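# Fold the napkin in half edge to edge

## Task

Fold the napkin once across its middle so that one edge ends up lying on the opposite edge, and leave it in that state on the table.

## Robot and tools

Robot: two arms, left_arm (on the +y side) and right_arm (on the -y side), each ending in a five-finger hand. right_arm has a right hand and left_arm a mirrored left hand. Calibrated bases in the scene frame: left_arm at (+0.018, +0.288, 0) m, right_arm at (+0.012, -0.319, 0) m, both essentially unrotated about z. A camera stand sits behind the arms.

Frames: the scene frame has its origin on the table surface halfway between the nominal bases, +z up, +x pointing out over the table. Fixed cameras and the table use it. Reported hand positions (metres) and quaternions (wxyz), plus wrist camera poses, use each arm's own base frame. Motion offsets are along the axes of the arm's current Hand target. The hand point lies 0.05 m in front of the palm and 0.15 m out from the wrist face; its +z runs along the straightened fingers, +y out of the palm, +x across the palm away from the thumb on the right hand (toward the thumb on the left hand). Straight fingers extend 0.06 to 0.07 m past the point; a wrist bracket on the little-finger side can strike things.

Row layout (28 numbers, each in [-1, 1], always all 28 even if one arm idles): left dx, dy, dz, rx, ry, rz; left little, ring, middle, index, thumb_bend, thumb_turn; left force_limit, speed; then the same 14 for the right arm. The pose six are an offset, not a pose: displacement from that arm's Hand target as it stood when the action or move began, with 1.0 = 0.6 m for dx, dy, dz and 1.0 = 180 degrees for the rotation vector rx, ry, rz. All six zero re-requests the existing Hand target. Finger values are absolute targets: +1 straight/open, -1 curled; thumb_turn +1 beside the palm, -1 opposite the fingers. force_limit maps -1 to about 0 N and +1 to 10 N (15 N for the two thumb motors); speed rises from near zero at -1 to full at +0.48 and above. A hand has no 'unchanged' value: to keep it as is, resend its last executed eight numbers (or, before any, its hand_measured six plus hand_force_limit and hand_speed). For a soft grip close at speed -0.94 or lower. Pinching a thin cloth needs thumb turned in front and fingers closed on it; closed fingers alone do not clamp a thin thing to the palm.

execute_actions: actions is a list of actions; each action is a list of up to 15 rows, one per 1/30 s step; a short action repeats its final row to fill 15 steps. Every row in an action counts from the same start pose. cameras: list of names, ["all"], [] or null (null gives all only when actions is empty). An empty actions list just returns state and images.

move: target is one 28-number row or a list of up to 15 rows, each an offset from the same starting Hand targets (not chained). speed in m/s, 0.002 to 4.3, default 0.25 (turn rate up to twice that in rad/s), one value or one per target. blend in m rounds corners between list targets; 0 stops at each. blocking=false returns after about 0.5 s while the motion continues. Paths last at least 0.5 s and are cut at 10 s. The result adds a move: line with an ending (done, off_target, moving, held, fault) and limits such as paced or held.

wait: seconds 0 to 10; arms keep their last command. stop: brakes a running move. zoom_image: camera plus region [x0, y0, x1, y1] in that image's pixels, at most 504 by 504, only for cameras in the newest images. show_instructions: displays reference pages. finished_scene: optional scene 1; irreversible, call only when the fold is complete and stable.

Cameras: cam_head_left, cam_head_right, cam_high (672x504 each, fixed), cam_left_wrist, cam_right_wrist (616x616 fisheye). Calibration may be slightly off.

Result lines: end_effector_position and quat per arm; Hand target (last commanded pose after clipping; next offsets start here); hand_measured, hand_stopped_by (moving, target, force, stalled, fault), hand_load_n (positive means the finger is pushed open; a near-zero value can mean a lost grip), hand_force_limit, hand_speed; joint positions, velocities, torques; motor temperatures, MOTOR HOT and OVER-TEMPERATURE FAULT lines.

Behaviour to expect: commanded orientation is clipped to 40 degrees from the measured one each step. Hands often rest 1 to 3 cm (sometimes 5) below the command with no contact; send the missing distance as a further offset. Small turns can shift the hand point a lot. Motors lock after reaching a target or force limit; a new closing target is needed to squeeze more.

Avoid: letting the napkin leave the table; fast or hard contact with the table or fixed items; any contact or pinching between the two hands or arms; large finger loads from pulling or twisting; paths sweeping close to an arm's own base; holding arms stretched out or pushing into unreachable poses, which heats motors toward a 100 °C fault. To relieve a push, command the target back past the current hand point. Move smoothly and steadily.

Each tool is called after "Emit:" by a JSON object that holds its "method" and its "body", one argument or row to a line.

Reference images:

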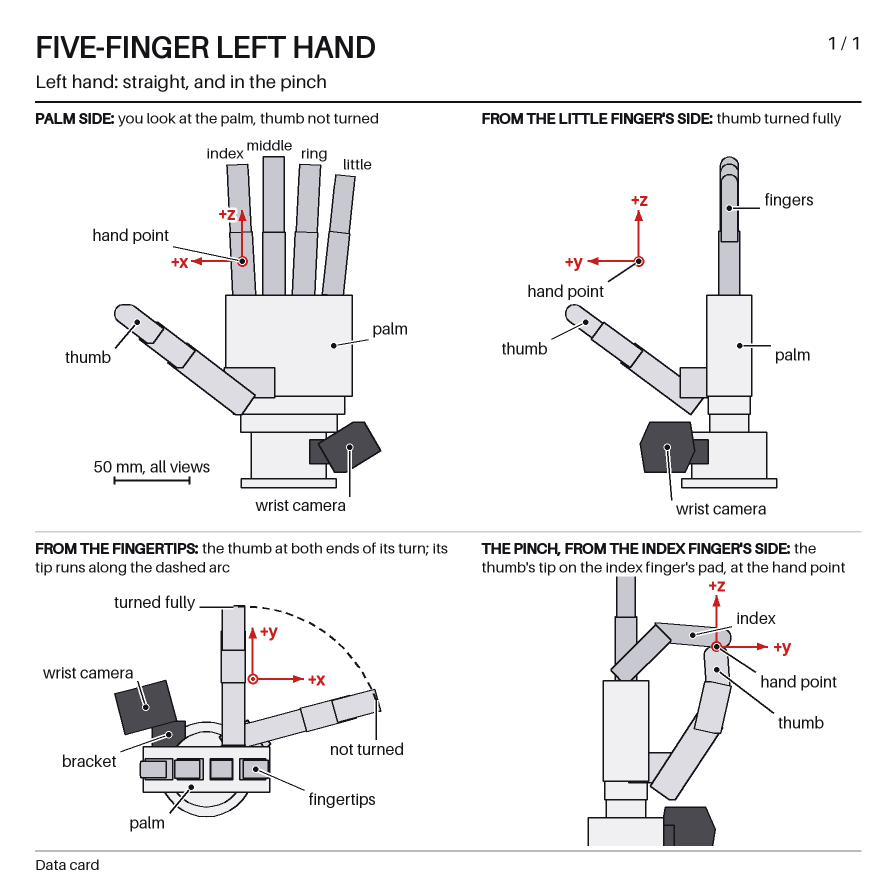

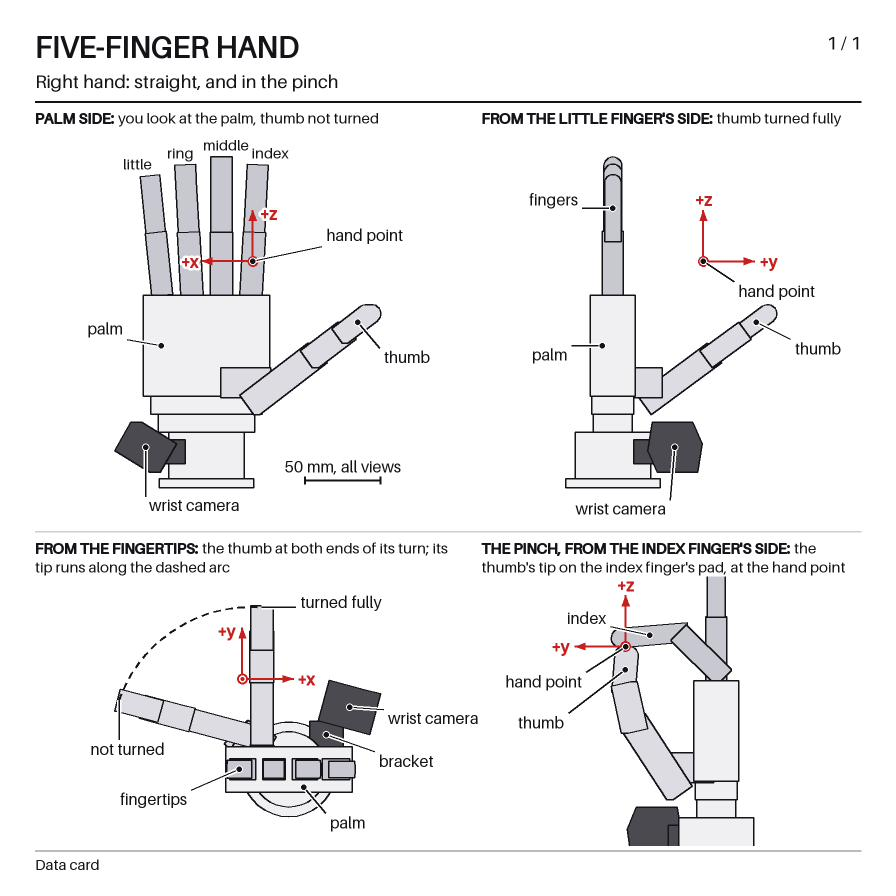

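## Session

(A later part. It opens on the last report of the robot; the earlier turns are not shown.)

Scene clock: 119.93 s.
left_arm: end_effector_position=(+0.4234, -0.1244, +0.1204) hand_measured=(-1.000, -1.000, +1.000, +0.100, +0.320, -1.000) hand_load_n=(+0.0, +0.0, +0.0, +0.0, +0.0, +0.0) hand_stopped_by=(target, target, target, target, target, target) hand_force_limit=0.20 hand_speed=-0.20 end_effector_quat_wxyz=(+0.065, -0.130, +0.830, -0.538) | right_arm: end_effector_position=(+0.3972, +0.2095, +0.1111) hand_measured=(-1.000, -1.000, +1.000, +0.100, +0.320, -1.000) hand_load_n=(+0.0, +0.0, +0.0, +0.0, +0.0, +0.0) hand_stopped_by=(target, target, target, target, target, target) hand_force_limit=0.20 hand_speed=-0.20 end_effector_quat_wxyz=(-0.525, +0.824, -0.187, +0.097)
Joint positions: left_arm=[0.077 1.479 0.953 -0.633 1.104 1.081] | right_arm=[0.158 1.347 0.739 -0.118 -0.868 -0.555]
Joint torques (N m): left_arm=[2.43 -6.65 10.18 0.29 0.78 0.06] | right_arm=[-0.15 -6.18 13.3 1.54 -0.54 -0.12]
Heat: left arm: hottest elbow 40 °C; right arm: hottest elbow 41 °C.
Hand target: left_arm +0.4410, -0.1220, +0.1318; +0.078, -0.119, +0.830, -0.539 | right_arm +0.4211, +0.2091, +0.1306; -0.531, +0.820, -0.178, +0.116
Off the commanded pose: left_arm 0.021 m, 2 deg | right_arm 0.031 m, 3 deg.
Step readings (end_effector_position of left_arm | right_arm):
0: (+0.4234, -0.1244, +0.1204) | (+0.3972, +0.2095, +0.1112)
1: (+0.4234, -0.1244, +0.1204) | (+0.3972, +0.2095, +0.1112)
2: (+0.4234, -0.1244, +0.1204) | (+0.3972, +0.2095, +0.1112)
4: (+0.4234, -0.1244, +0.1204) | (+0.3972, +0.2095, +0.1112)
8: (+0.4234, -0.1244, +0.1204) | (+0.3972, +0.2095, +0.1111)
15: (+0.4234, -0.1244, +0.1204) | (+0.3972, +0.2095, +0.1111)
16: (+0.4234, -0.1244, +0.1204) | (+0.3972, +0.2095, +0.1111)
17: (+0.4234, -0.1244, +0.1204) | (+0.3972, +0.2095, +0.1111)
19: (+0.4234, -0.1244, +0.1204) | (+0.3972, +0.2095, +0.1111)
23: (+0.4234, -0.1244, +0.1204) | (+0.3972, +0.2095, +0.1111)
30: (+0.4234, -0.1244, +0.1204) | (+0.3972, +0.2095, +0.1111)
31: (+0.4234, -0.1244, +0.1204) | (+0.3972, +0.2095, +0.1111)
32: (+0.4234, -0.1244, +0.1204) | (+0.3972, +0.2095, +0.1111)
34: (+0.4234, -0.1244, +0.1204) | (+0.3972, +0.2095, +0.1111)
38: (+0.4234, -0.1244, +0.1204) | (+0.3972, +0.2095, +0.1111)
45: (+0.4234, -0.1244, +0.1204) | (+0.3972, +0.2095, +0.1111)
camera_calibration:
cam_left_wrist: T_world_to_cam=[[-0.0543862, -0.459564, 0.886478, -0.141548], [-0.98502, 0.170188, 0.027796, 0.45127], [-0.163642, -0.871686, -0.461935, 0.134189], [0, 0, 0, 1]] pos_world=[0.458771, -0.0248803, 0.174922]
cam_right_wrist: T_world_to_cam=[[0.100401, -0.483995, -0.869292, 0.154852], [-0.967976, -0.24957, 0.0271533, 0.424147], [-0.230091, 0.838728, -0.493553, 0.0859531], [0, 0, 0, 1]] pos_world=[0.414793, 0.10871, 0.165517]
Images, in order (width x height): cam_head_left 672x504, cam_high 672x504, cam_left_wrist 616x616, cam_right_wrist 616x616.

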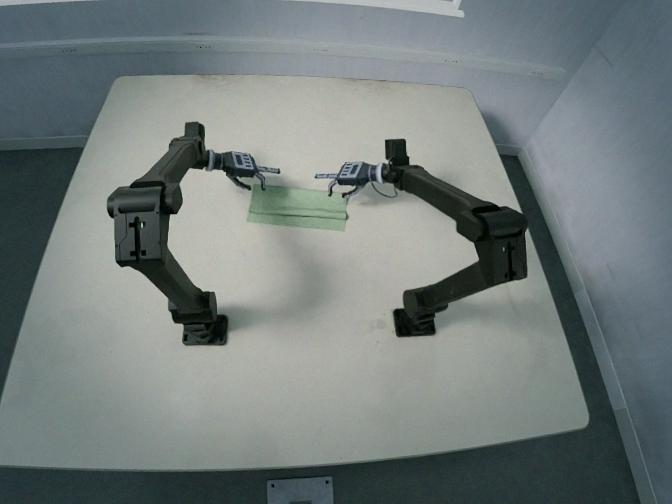

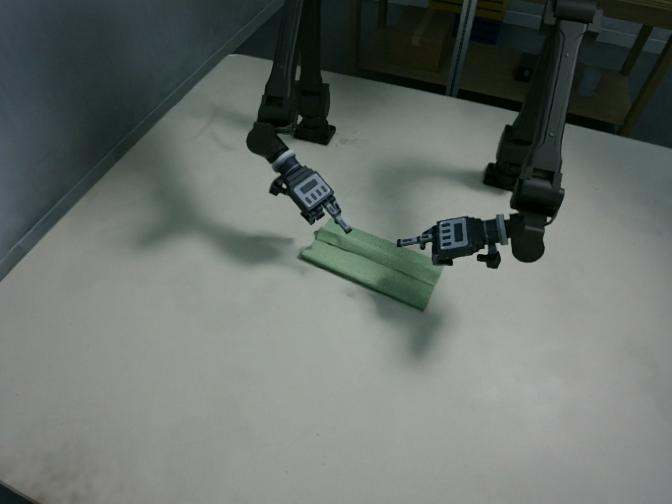

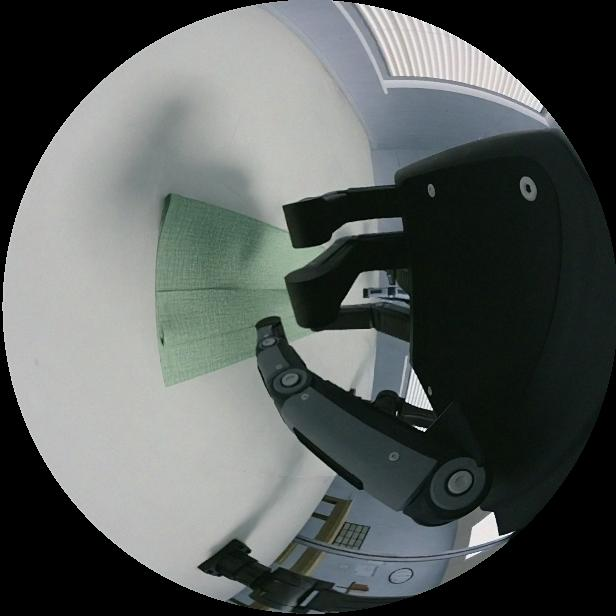

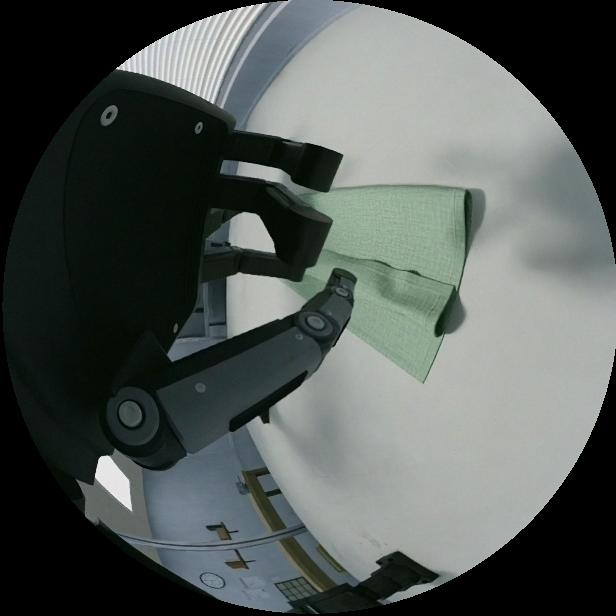

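Emit:
{"method": "zoom_image", "body": {
  "camera": "cam_head_left",
  "region": [200, 130, 420, 250]
}}

Emit:
{"method": "zoom_image", "body": {
  "camera": "cam_high",
  "region": [270, 190, 480, 330]
}}

Emit:
{"method": "zoom_image", "body": {
  "camera": "cam_right_wrist",
  "region": [180, 130, 520, 440]
}}

Emit:
{"method": "zoom_image", "body": {
  "camera": "cam_left_wrist",
  "region": [120, 150, 440, 430]
}}

Scaled by 2.291 from the camera's 672x504 image, which has a finer 960x720 frame.

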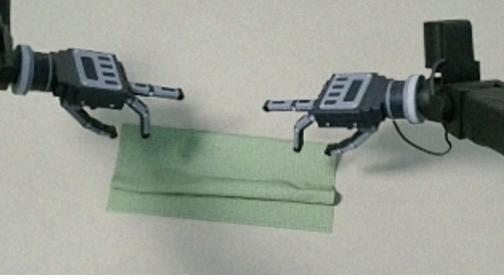

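Scaled by 2.400 from the camera's 672x504 image, which has a finer 960x720 frame.

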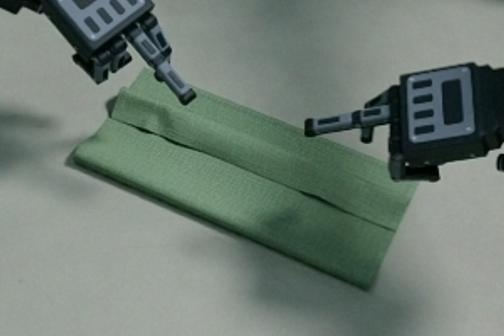

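Scaled by 1.482 from the camera's 616x616 image, which has a finer 880x880 frame.

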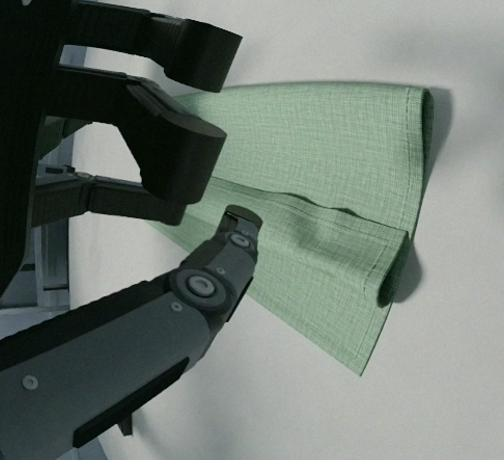

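Scaled by 1.575 from the camera's 616x616 image, which has a finer 880x880 frame.

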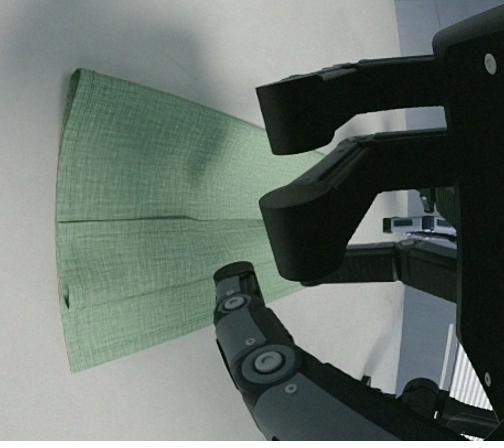

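Emit:
{"method": "move", "body": {
  "target": [0,0.102,0.0453,0,0,0,-1,-1,1,0.15,0.3,-1,0.2,-0.2,0,0.1003,0.0449,0,0,0,-1,-1,1,0.15,0.3,-1,0.2,-0.2],
  "speed": 0.1,
  "cameras": ["cam_head_left", "cam_high", "cam_right_wrist", "cam_left_wrist"]
}}

Scene clock: 123.33 s.
left_arm: end_effector_position=(+0.4388, -0.1231, +0.0693) hand_measured=(-1.000, -1.000, +1.000, +0.150, +0.300, -1.000) hand_load_n=(+0.0, +0.0, +0.0, +0.0, +0.0, +0.0) hand_stopped_by=(target, target, target, target, target, target) hand_force_limit=0.20 hand_speed=-0.20 end_effector_quat_wxyz=(+0.073, -0.123, +0.830, -0.538) | right_arm: end_effector_position=(+0.4187, +0.2128, +0.0670) hand_measured=(-1.000, -1.000, +1.000, +0.150, +0.300, -1.000) hand_load_n=(+0.0, +0.0, +0.0, +0.0, +0.0, +0.0) hand_stopped_by=(target, target, target, target, target, target) hand_force_limit=0.20 hand_speed=-0.20 end_effector_quat_wxyz=(-0.530, +0.821, -0.178, +0.111)
Joint positions: left_arm=[0.077 1.591 0.922 -0.475 1.104 1.087] | right_arm=[0.158 1.486 0.722 0.071 -0.868 -0.557]
Joint torques (N m): left_arm=[2.26 -7.59 6.11 1.36 0.78 0.03] | right_arm=[-0.67 -7.41 7.32 2.39 -0.52 -0.11]
Heat: left arm: hottest elbow 40 °C; right arm: hottest elbow 42 °C.
Hand target: left_arm +0.4410, -0.1220, +0.0650; +0.078, -0.119, +0.830, -0.539 | right_arm +0.4213, +0.2091, +0.0648; -0.531, +0.820, -0.178, +0.116
Off the commanded pose: left_arm 0.005 m, 1 deg | right_arm 0.005 m, 1 deg.
move: done
camera_calibration:
cam_left_wrist: T_world_to_cam=[[-0.0738238, -0.461787, 0.883913, -0.0863779], [-0.984929, 0.172774, 0.00800266, 0.46922], [-0.156413, -0.870001, -0.467582, 0.111693], [0, 0, 0, 1]] pos_world=[0.473242, -0.0237841, 0.124821]
cam_right_wrist: T_world_to_cam=[[0.130767, -0.480012, -0.867461, 0.102325], [-0.967968, -0.250974, -0.00704131, 0.44955], [-0.214331, 0.840595, -0.497455, 0.0596457], [0, 0, 0, 1]] pos_world=[0.434553, 0.111805, 0.121599]
Images, in order (width x height): cam_head_left 672x504, cam_high 672x504, cam_left_wrist 616x616, cam_right_wrist 616x616.

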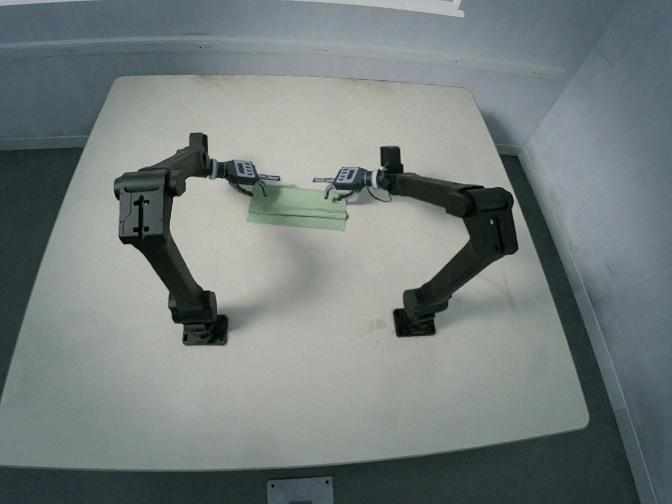

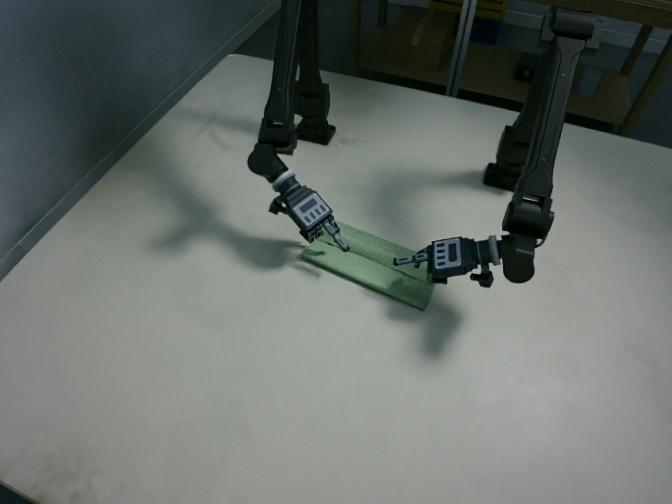

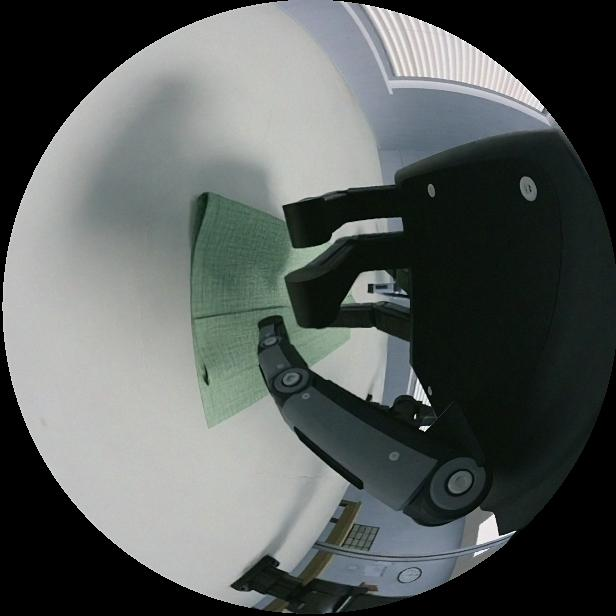

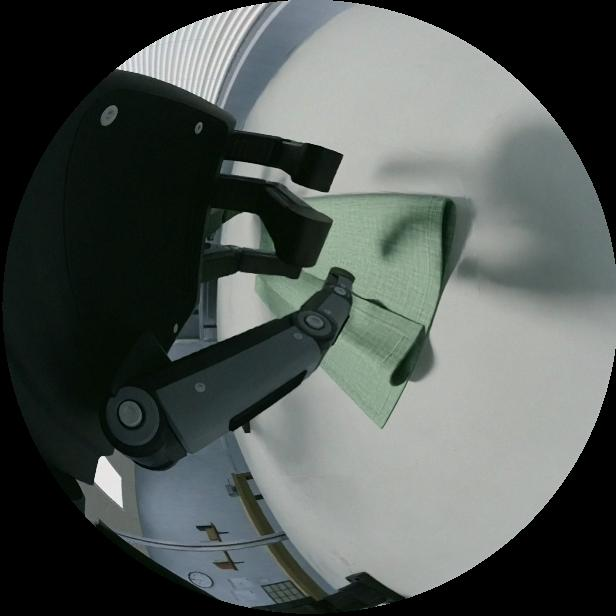

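Emit:
{"method": "zoom_image", "body": {
  "camera": "cam_head_left",
  "region": [230, 150, 370, 250]
}}

Emit:
{"method": "zoom_image", "body": {
  "camera": "cam_right_wrist",
  "region": [230, 180, 500, 450]
}}

Emit:
{"method": "zoom_image", "body": {
  "camera": "cam_left_wrist",
  "region": [170, 180, 370, 440]
}}

Scaled by 3.600 from the camera's 672x504 image, which has a finer 960x720 frame.

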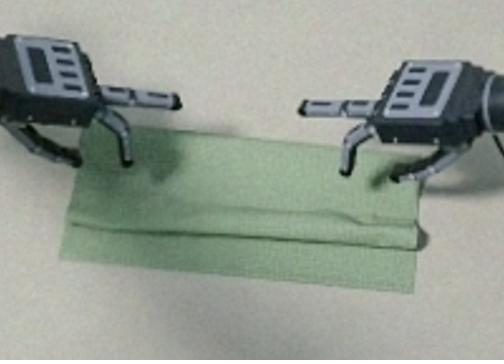

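Scaled by 1.867 from the camera's 616x616 image, which has a finer 880x880 frame.

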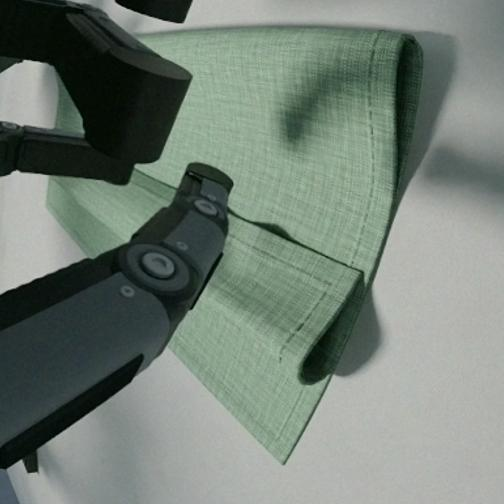

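Scaled by 1.938 from the camera's 616x616 image, which has a finer 880x880 frame.

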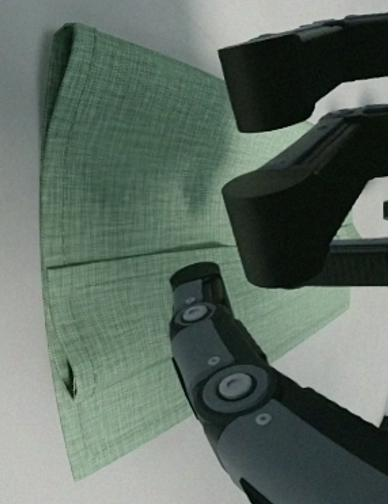

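Emit:
{"method": "zoom_image", "body": {
  "camera": "cam_high",
  "region": [290, 200, 450, 320]
}}

Scaled by 3.150 from the camera's 672x504 image, which has a finer 960x720 frame.

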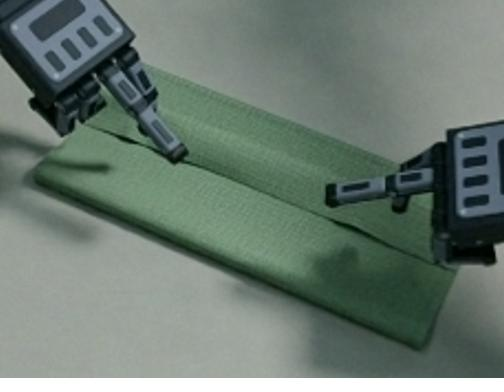

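Emit:
{"method": "move", "body": {
  "target": [0,0.0335,0.0149,0,0,0,-1,-1,1,0.15,0.3,-1,0.2,-0.2,0.0045,0.031,0.0122,0,0,0,-1,-1,1,0.15,0.3,-1,0.2,-0.2],
  "speed": 0.06,
  "cameras": ["cam_head_left", "cam_head_right", "cam_high", "cam_right_wrist", "cam_left_wrist"]
}}

Emit:
{"method": "zoom_image", "body": {
  "camera": "cam_head_left",
  "region": [230, 150, 370, 250]
}}

Emit:
{"method": "zoom_image", "body": {
  "camera": "cam_right_wrist",
  "region": [230, 180, 500, 450]
}}

Emit:
{"method": "zoom_image", "body": {
  "camera": "cam_left_wrist",
  "region": [170, 180, 370, 440]
}}

Emit:
{"method": "zoom_image", "body": {
  "camera": "cam_high",
  "region": [290, 200, 450, 320]
}}

Scene clock: 125.97 s.
left_arm: end_effector_position=(+0.4398, -0.1230, +0.0484) hand_measured=(-1.000, -1.000, +1.000, +0.150, +0.300, -1.000) hand_load_n=(+0.0, +0.0, +0.0, +0.0, +0.0, +0.0) hand_stopped_by=(target, target, target, target, target, target) hand_force_limit=0.20 hand_speed=-0.20 end_effector_quat_wxyz=(+0.074, -0.123, +0.830, -0.538) | right_arm: end_effector_position=(+0.4207, +0.2123, +0.0478) hand_measured=(-1.000, -1.000, +1.000, +0.150, +0.300, -1.000) hand_load_n=(+0.0, +0.0, +0.0, +0.0, +0.0, +0.0) hand_stopped_by=(target, target, target, target, target, target) hand_force_limit=0.20 hand_speed=-0.20 end_effector_quat_wxyz=(-0.531, +0.821, -0.178, +0.110)
Joint positions: left_arm=[0.077 1.632 0.902 -0.411 1.104 1.087] | right_arm=[0.156 1.538 0.71 0.132 -0.872 -0.56]
Joint torques (N m): left_arm=[2.26 -7.77 5.78 1.47 0.77 0.02] | right_arm=[-1.14 -7.36 6.84 2.44 -0.57 -0.11]
Heat: left arm: hottest elbow 40 °C; right arm: hottest elbow 41 °C.
Hand target: left_arm +0.4411, -0.1219, +0.0430; +0.078, -0.119, +0.830, -0.539 | right_arm +0.4233, +0.2072, +0.0448; -0.531, +0.820, -0.178, +0.116
Off the commanded pose: left_arm 0.006 m, 1 deg | right_arm 0.007 m, 1 deg.
move: done
camera_calibration:
cam_left_wrist: T_world_to_cam=[[-0.0764672, -0.462019, 0.883567, -0.06665], [-0.98495, 0.172765, 0.0050979, 0.470481], [-0.155005, -0.86988, -0.468276, 0.101499], [0, 0, 0, 1]] pos_world=[0.474036, -0.0237845, 0.104021]
cam_right_wrist: T_world_to_cam=[[0.131081, -0.478903, -0.868026, 0.0847637], [-0.967613, -0.252345, -0.00689729, 0.451401], [-0.215739, 0.840817, -0.496471, 0.0513783], [0, 0, 0, 1]] pos_world=[0.436755, 0.111303, 0.102198]

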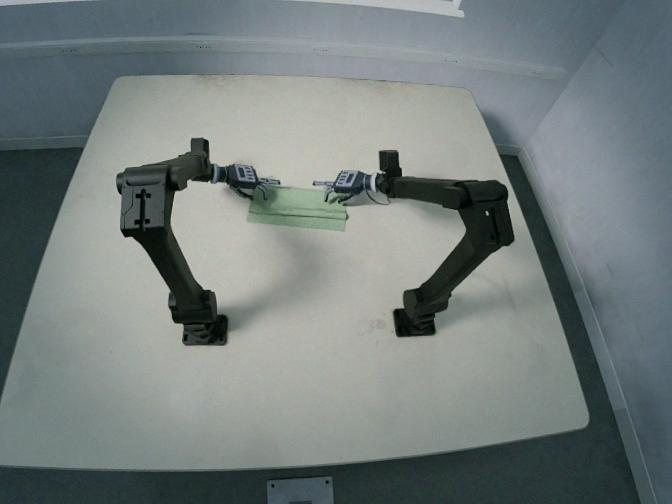

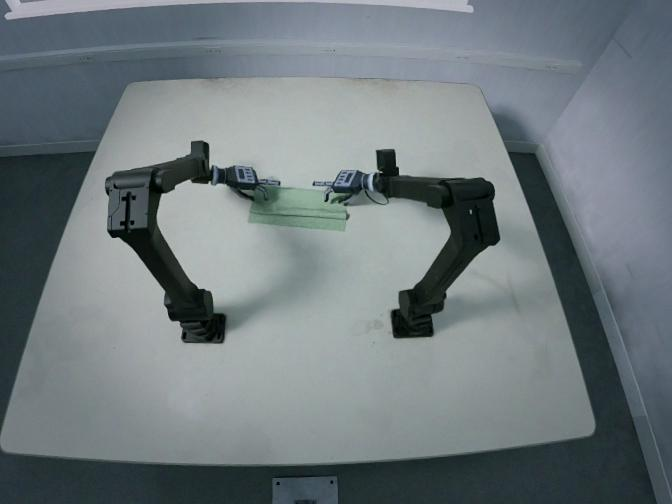

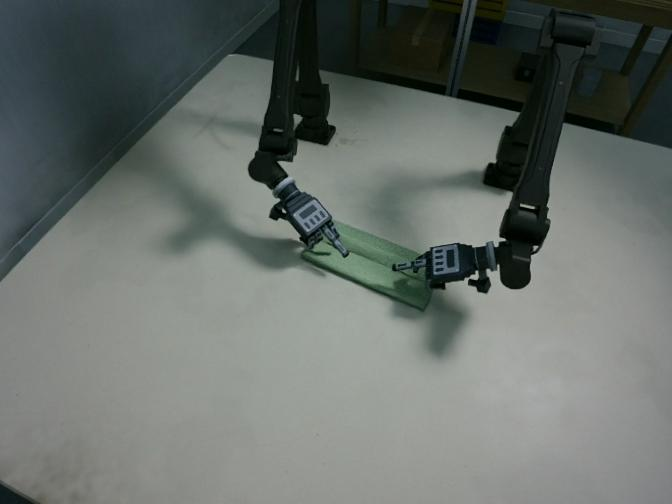

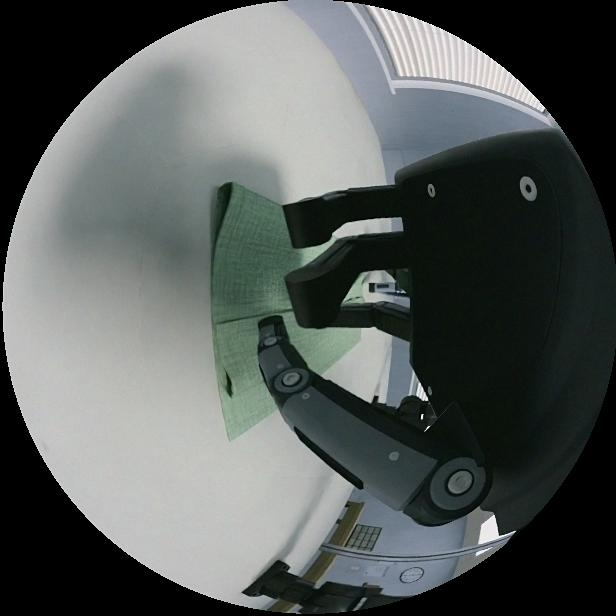

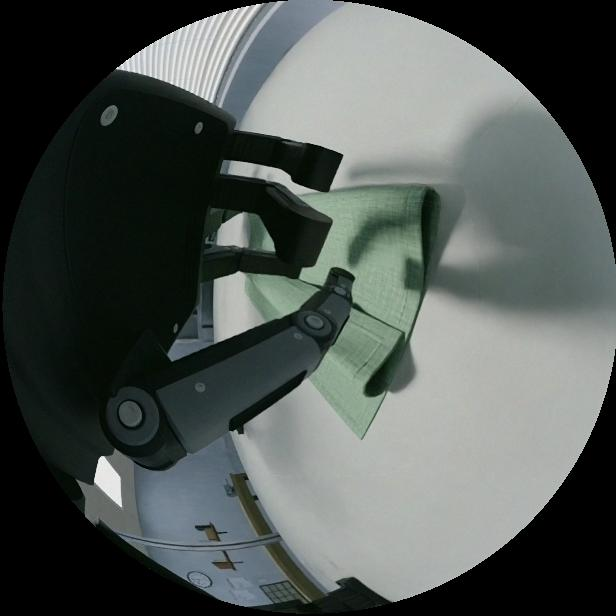

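Scaled by 3.600 from the camera's 672x504 image, which has a finer 960x720 frame.

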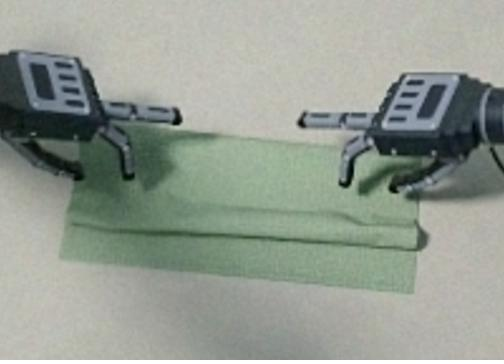

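Scaled by 1.867 from the camera's 616x616 image, which has a finer 880x880 frame.

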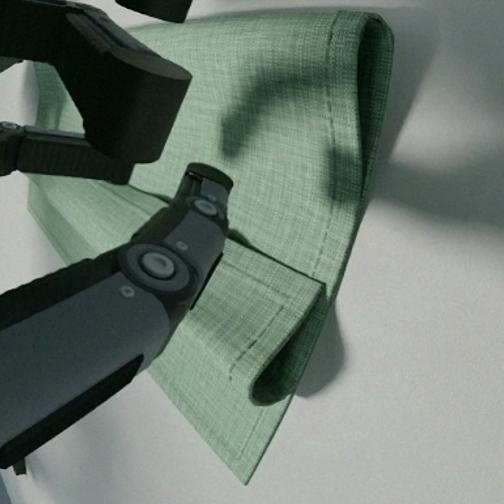

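Scaled by 1.938 from the camera's 616x616 image, which has a finer 880x880 frame.

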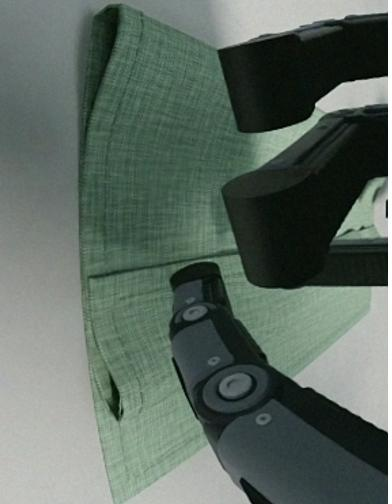

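Scaled by 3.150 from the camera's 672x504 image, which has a finer 960x720 frame.

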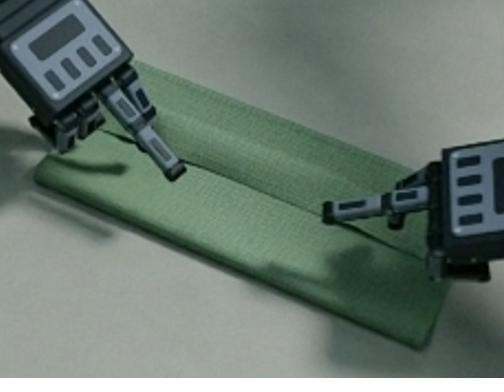

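Emit:
{"method": "move", "body": {
  "target": [-0.0024,0.0185,-0.0005,0,0,0,-1,-1,1,0.15,0.3,-1,0.2,-0.2,-0.0182,0.0215,-0.0073,0,0,0,-1,-1,1,0.15,0.3,-1,0.2,-0.2],
  "speed": 0.06,
  "cameras": ["cam_head_left", "cam_high", "cam_right_wrist", "cam_left_wrist"]
}}

Emit:
{"method": "zoom_image", "body": {
  "camera": "cam_head_left",
  "region": [230, 170, 370, 240]
}}

Emit:
{"method": "zoom_image", "body": {
  "camera": "cam_right_wrist",
  "region": [230, 180, 500, 450]
}}

Emit:
{"method": "zoom_image", "body": {
  "camera": "cam_left_wrist",
  "region": [170, 180, 370, 440]
}}

Scene clock: 129.60 s.
left_arm: end_effector_position=(+0.4404, -0.1204, +0.0401) hand_measured=(-1.000, -1.000, +1.000, +0.150, +0.300, -1.000) hand_load_n=(+0.0, +0.0, -0.5, +0.0, +0.0, +0.0) hand_stopped_by=(target, target, target, target, target, target) hand_force_limit=0.20 hand_speed=-0.20 end_effector_quat_wxyz=(+0.074, -0.121, +0.830, -0.539) | right_arm: end_effector_position=(+0.4072, +0.2083, +0.0357) hand_measured=(-1.000, -1.000, +1.000, +0.150, +0.300, -1.000) hand_load_n=(+0.0, +0.0, +0.0, +0.0, +0.0, +0.0) hand_stopped_by=(target, target, target, target, target, target) hand_force_limit=0.20 hand_speed=-0.20 end_effector_quat_wxyz=(-0.530, +0.822, -0.179, +0.108)
Joint positions: left_arm=[0.083 1.653 0.902 -0.407 1.108 1.105] | right_arm=[0.151 1.538 0.665 0.169 -0.876 -0.565]
Joint torques (N m): left_arm=[2.84 -7.82 5.45 1.33 0.79 0.05] | right_arm=[-0.91 -8.23 6.42 2.55 -0.56 -0.12]
Heat: left arm: hottest elbow 39 °C; right arm: hottest elbow 41 °C.
Hand target: left_arm +0.4411, -0.1170, +0.0330; +0.078, -0.119, +0.830, -0.539 | right_arm +0.4096, +0.2032, +0.0348; -0.531, +0.820, -0.178, +0.116
Off the commanded pose: left_arm 0.008 m, 1 deg | right_arm 0.006 m, 1 deg.
move: done
camera_calibration:
cam_left_wrist: T_world_to_cam=[[-0.0779444, -0.46138, 0.883772, -0.0572594], [-0.984405, 0.175846, 0.00498187, 0.470788], [-0.157706, -0.869601, -0.467891, 0.101221], [0, 0, 0, 1]] pos_world=[0.474946, -0.0211823, 0.0956193]
cam_right_wrist: T_world_to_cam=[[0.127107, -0.47948, -0.868299, 0.0758595], [-0.967633, -0.252349, -0.00229971, 0.43704], [-0.218012, 0.840487, -0.496037, 0.0468256], [0, 0, 0, 1]] pos_world=[0.42346, 0.107303, 0.0901009]
Images, in order (width x height): cam_head_left 672x504, cam_high 672x504, cam_left_wrist 616x616, cam_right_wrist 616x616.

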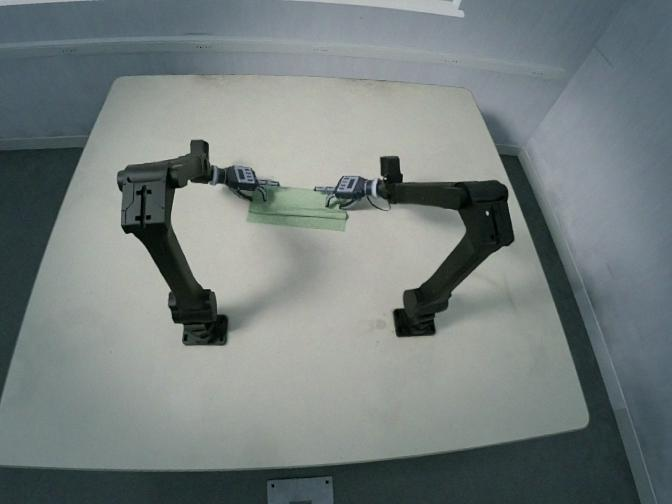

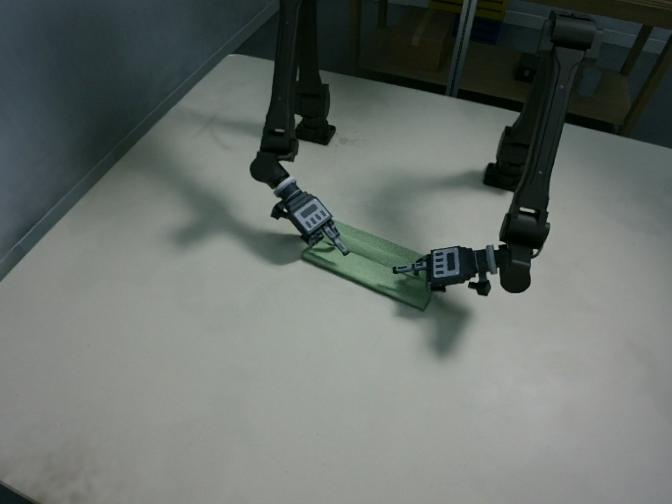

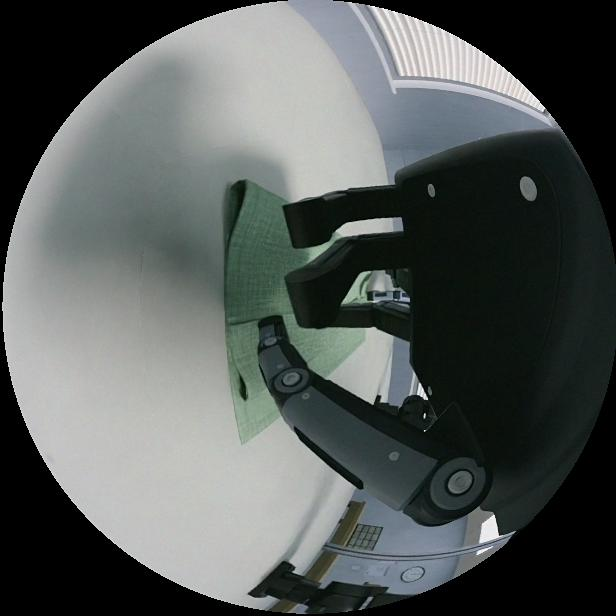

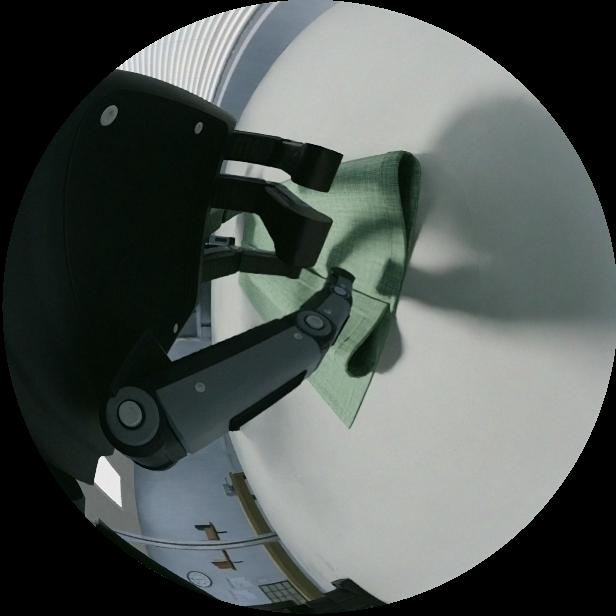

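Scaled by 3.600 from the camera's 672x504 image, which has a finer 960x720 frame.

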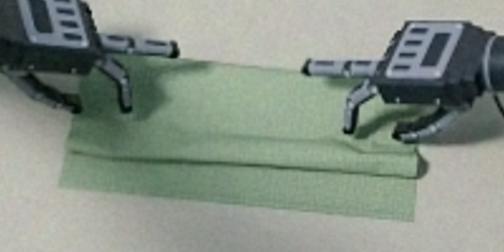

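Scaled by 1.867 from the camera's 616x616 image, which has a finer 880x880 frame.

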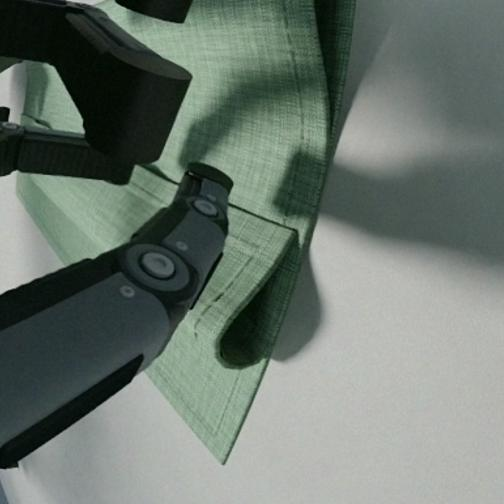

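Scaled by 1.938 from the camera's 616x616 image, which has a finer 880x880 frame.

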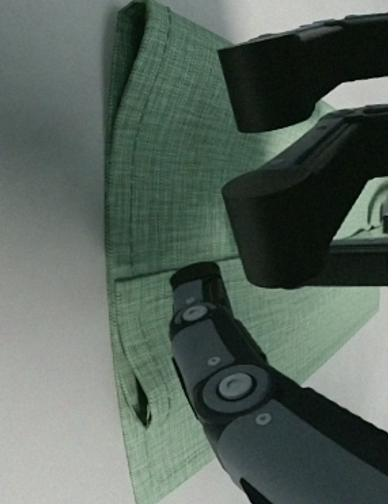

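Emit:
{"method": "move", "body": {
  "target": [0.0152,-0.0202,-0.0165,0,0.0711,0.0317,-1,-1,1,0.15,0.3,-1,0.2,-0.2,-0.0248,-0.0153,-0.0143,0,0,0,-1,-1,1,0.15,0.3,-1,0.2,-0.2],
  "speed": 0.08,
  "cameras": ["cam_head_left", "cam_right_wrist", "cam_left_wrist"]
}}

Emit:
{"method": "zoom_image", "body": {
  "camera": "cam_right_wrist",
  "region": [230, 180, 500, 450]
}}

Emit:
{"method": "zoom_image", "body": {
  "camera": "cam_left_wrist",
  "region": [170, 180, 370, 440]
}}

Scene clock: 133.97 s.
left_arm: end_effector_position=(+0.4156, -0.1175, +0.0435) hand_measured=(-1.000, -1.000, +1.000, +0.150, +0.300, -1.000) hand_load_n=(+0.0, +0.0, +0.0, +0.0, +0.0, +0.0) hand_stopped_by=(target, target, target, target, target, target) hand_force_limit=0.20 hand_speed=-0.20 end_effector_quat_wxyz=(+0.002, -0.026, +0.839, -0.544) | right_arm: end_effector_position=(+0.3976, +0.2061, +0.0441) hand_measured=(-1.000, -1.000, +1.000, +0.150, +0.300, -1.000) hand_load_n=(+0.0, +0.0, +0.0, +0.0, +0.0, +0.5) hand_stopped_by=(target, target, target, target, target, target) hand_force_limit=0.20 hand_speed=-0.20 end_effector_quat_wxyz=(-0.531, +0.821, -0.176, +0.117)
Joint positions: left_arm=[0.084 1.749 1.067 -0.998 1.148 1.663] | right_arm=[0.151 1.488 0.633 0.169 -0.87 -0.565]
Joint torques (N m): left_arm=[2.2 -8.53 8.44 -0.32 0.82 0.08] | right_arm=[0.38 -9.23 6.64 1.5 -0.37 0.02]
Heat: left arm: hottest elbow 39 °C; right arm: hottest elbow 40 °C.
Hand target: left_arm +0.4312, -0.1156, +0.0480; +0.011, -0.017, +0.839, -0.544 | right_arm +0.3943, +0.2056, +0.0465; -0.531, +0.820, -0.178, +0.116
Off the commanded pose: left_arm 0.016 m, 1 deg | right_arm 0.004 m, 0 deg.
move: off_target (left_arm)
camera_calibration:
cam_left_wrist: T_world_to_cam=[[-0.170479, -0.428708, 0.887213, -0.0187742], [-0.914742, 0.40358, 0.019244, 0.443076], [-0.366311, -0.80829, -0.460959, 0.194985], [0, 0, 0, 1]] pos_world=[0.473525, -0.0292609, 0.0980102]
cam_right_wrist: T_world_to_cam=[[0.141194, -0.480847, -0.865362, 0.0778853], [-0.968525, -0.248098, -0.0201682, 0.427524], [-0.204997, 0.840972, -0.500742, 0.045676], [0, 0, 0, 1]] pos_world=[0.412435, 0.105107, 0.0988932]
Images, in order (width x height): cam_head_left 672x504, cam_left_wrist 616x616, cam_right_wrist 616x616.

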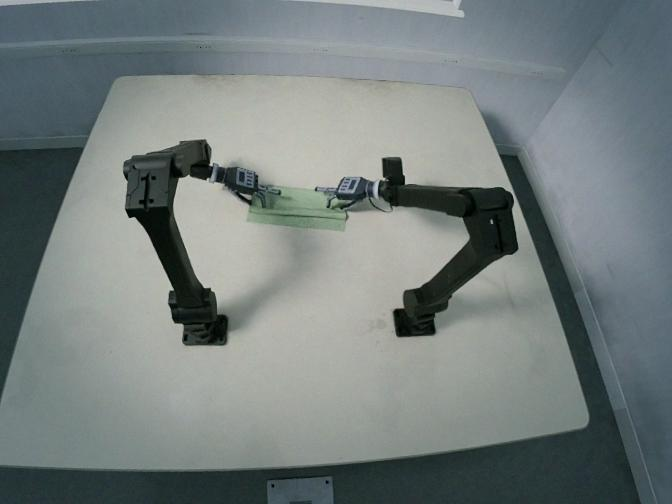

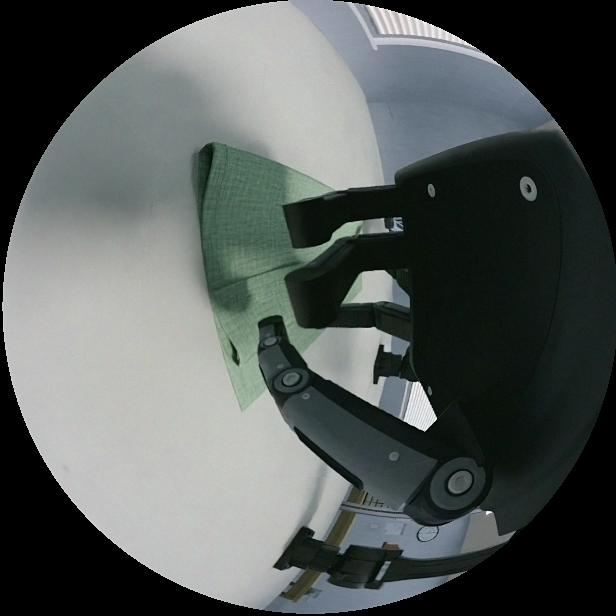

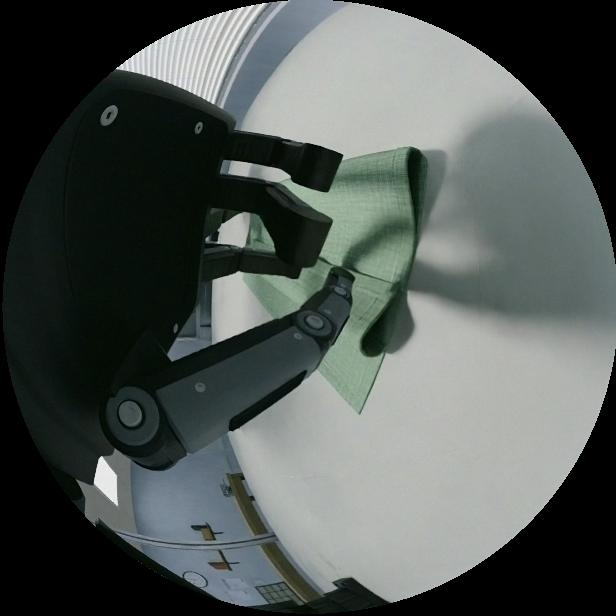

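Scaled by 1.867 from the camera's 616x616 image, which has a finer 880x880 frame.

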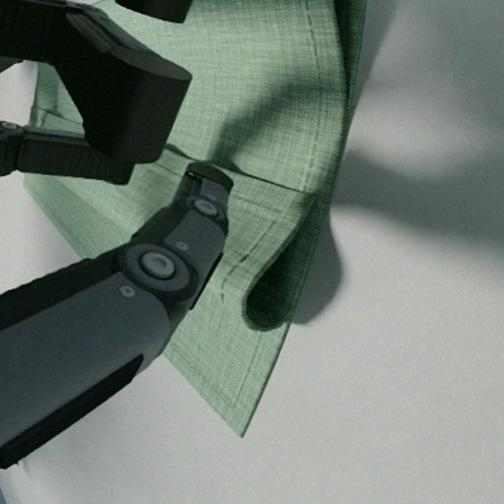

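Scaled by 1.938 from the camera's 616x616 image, which has a finer 880x880 frame.

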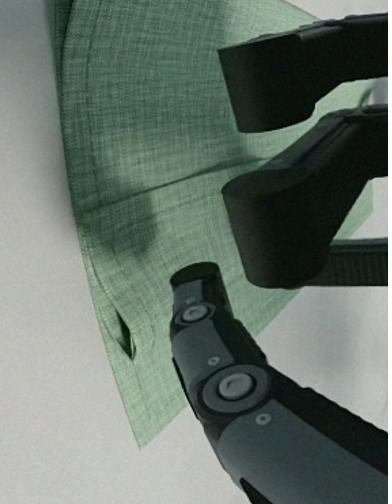

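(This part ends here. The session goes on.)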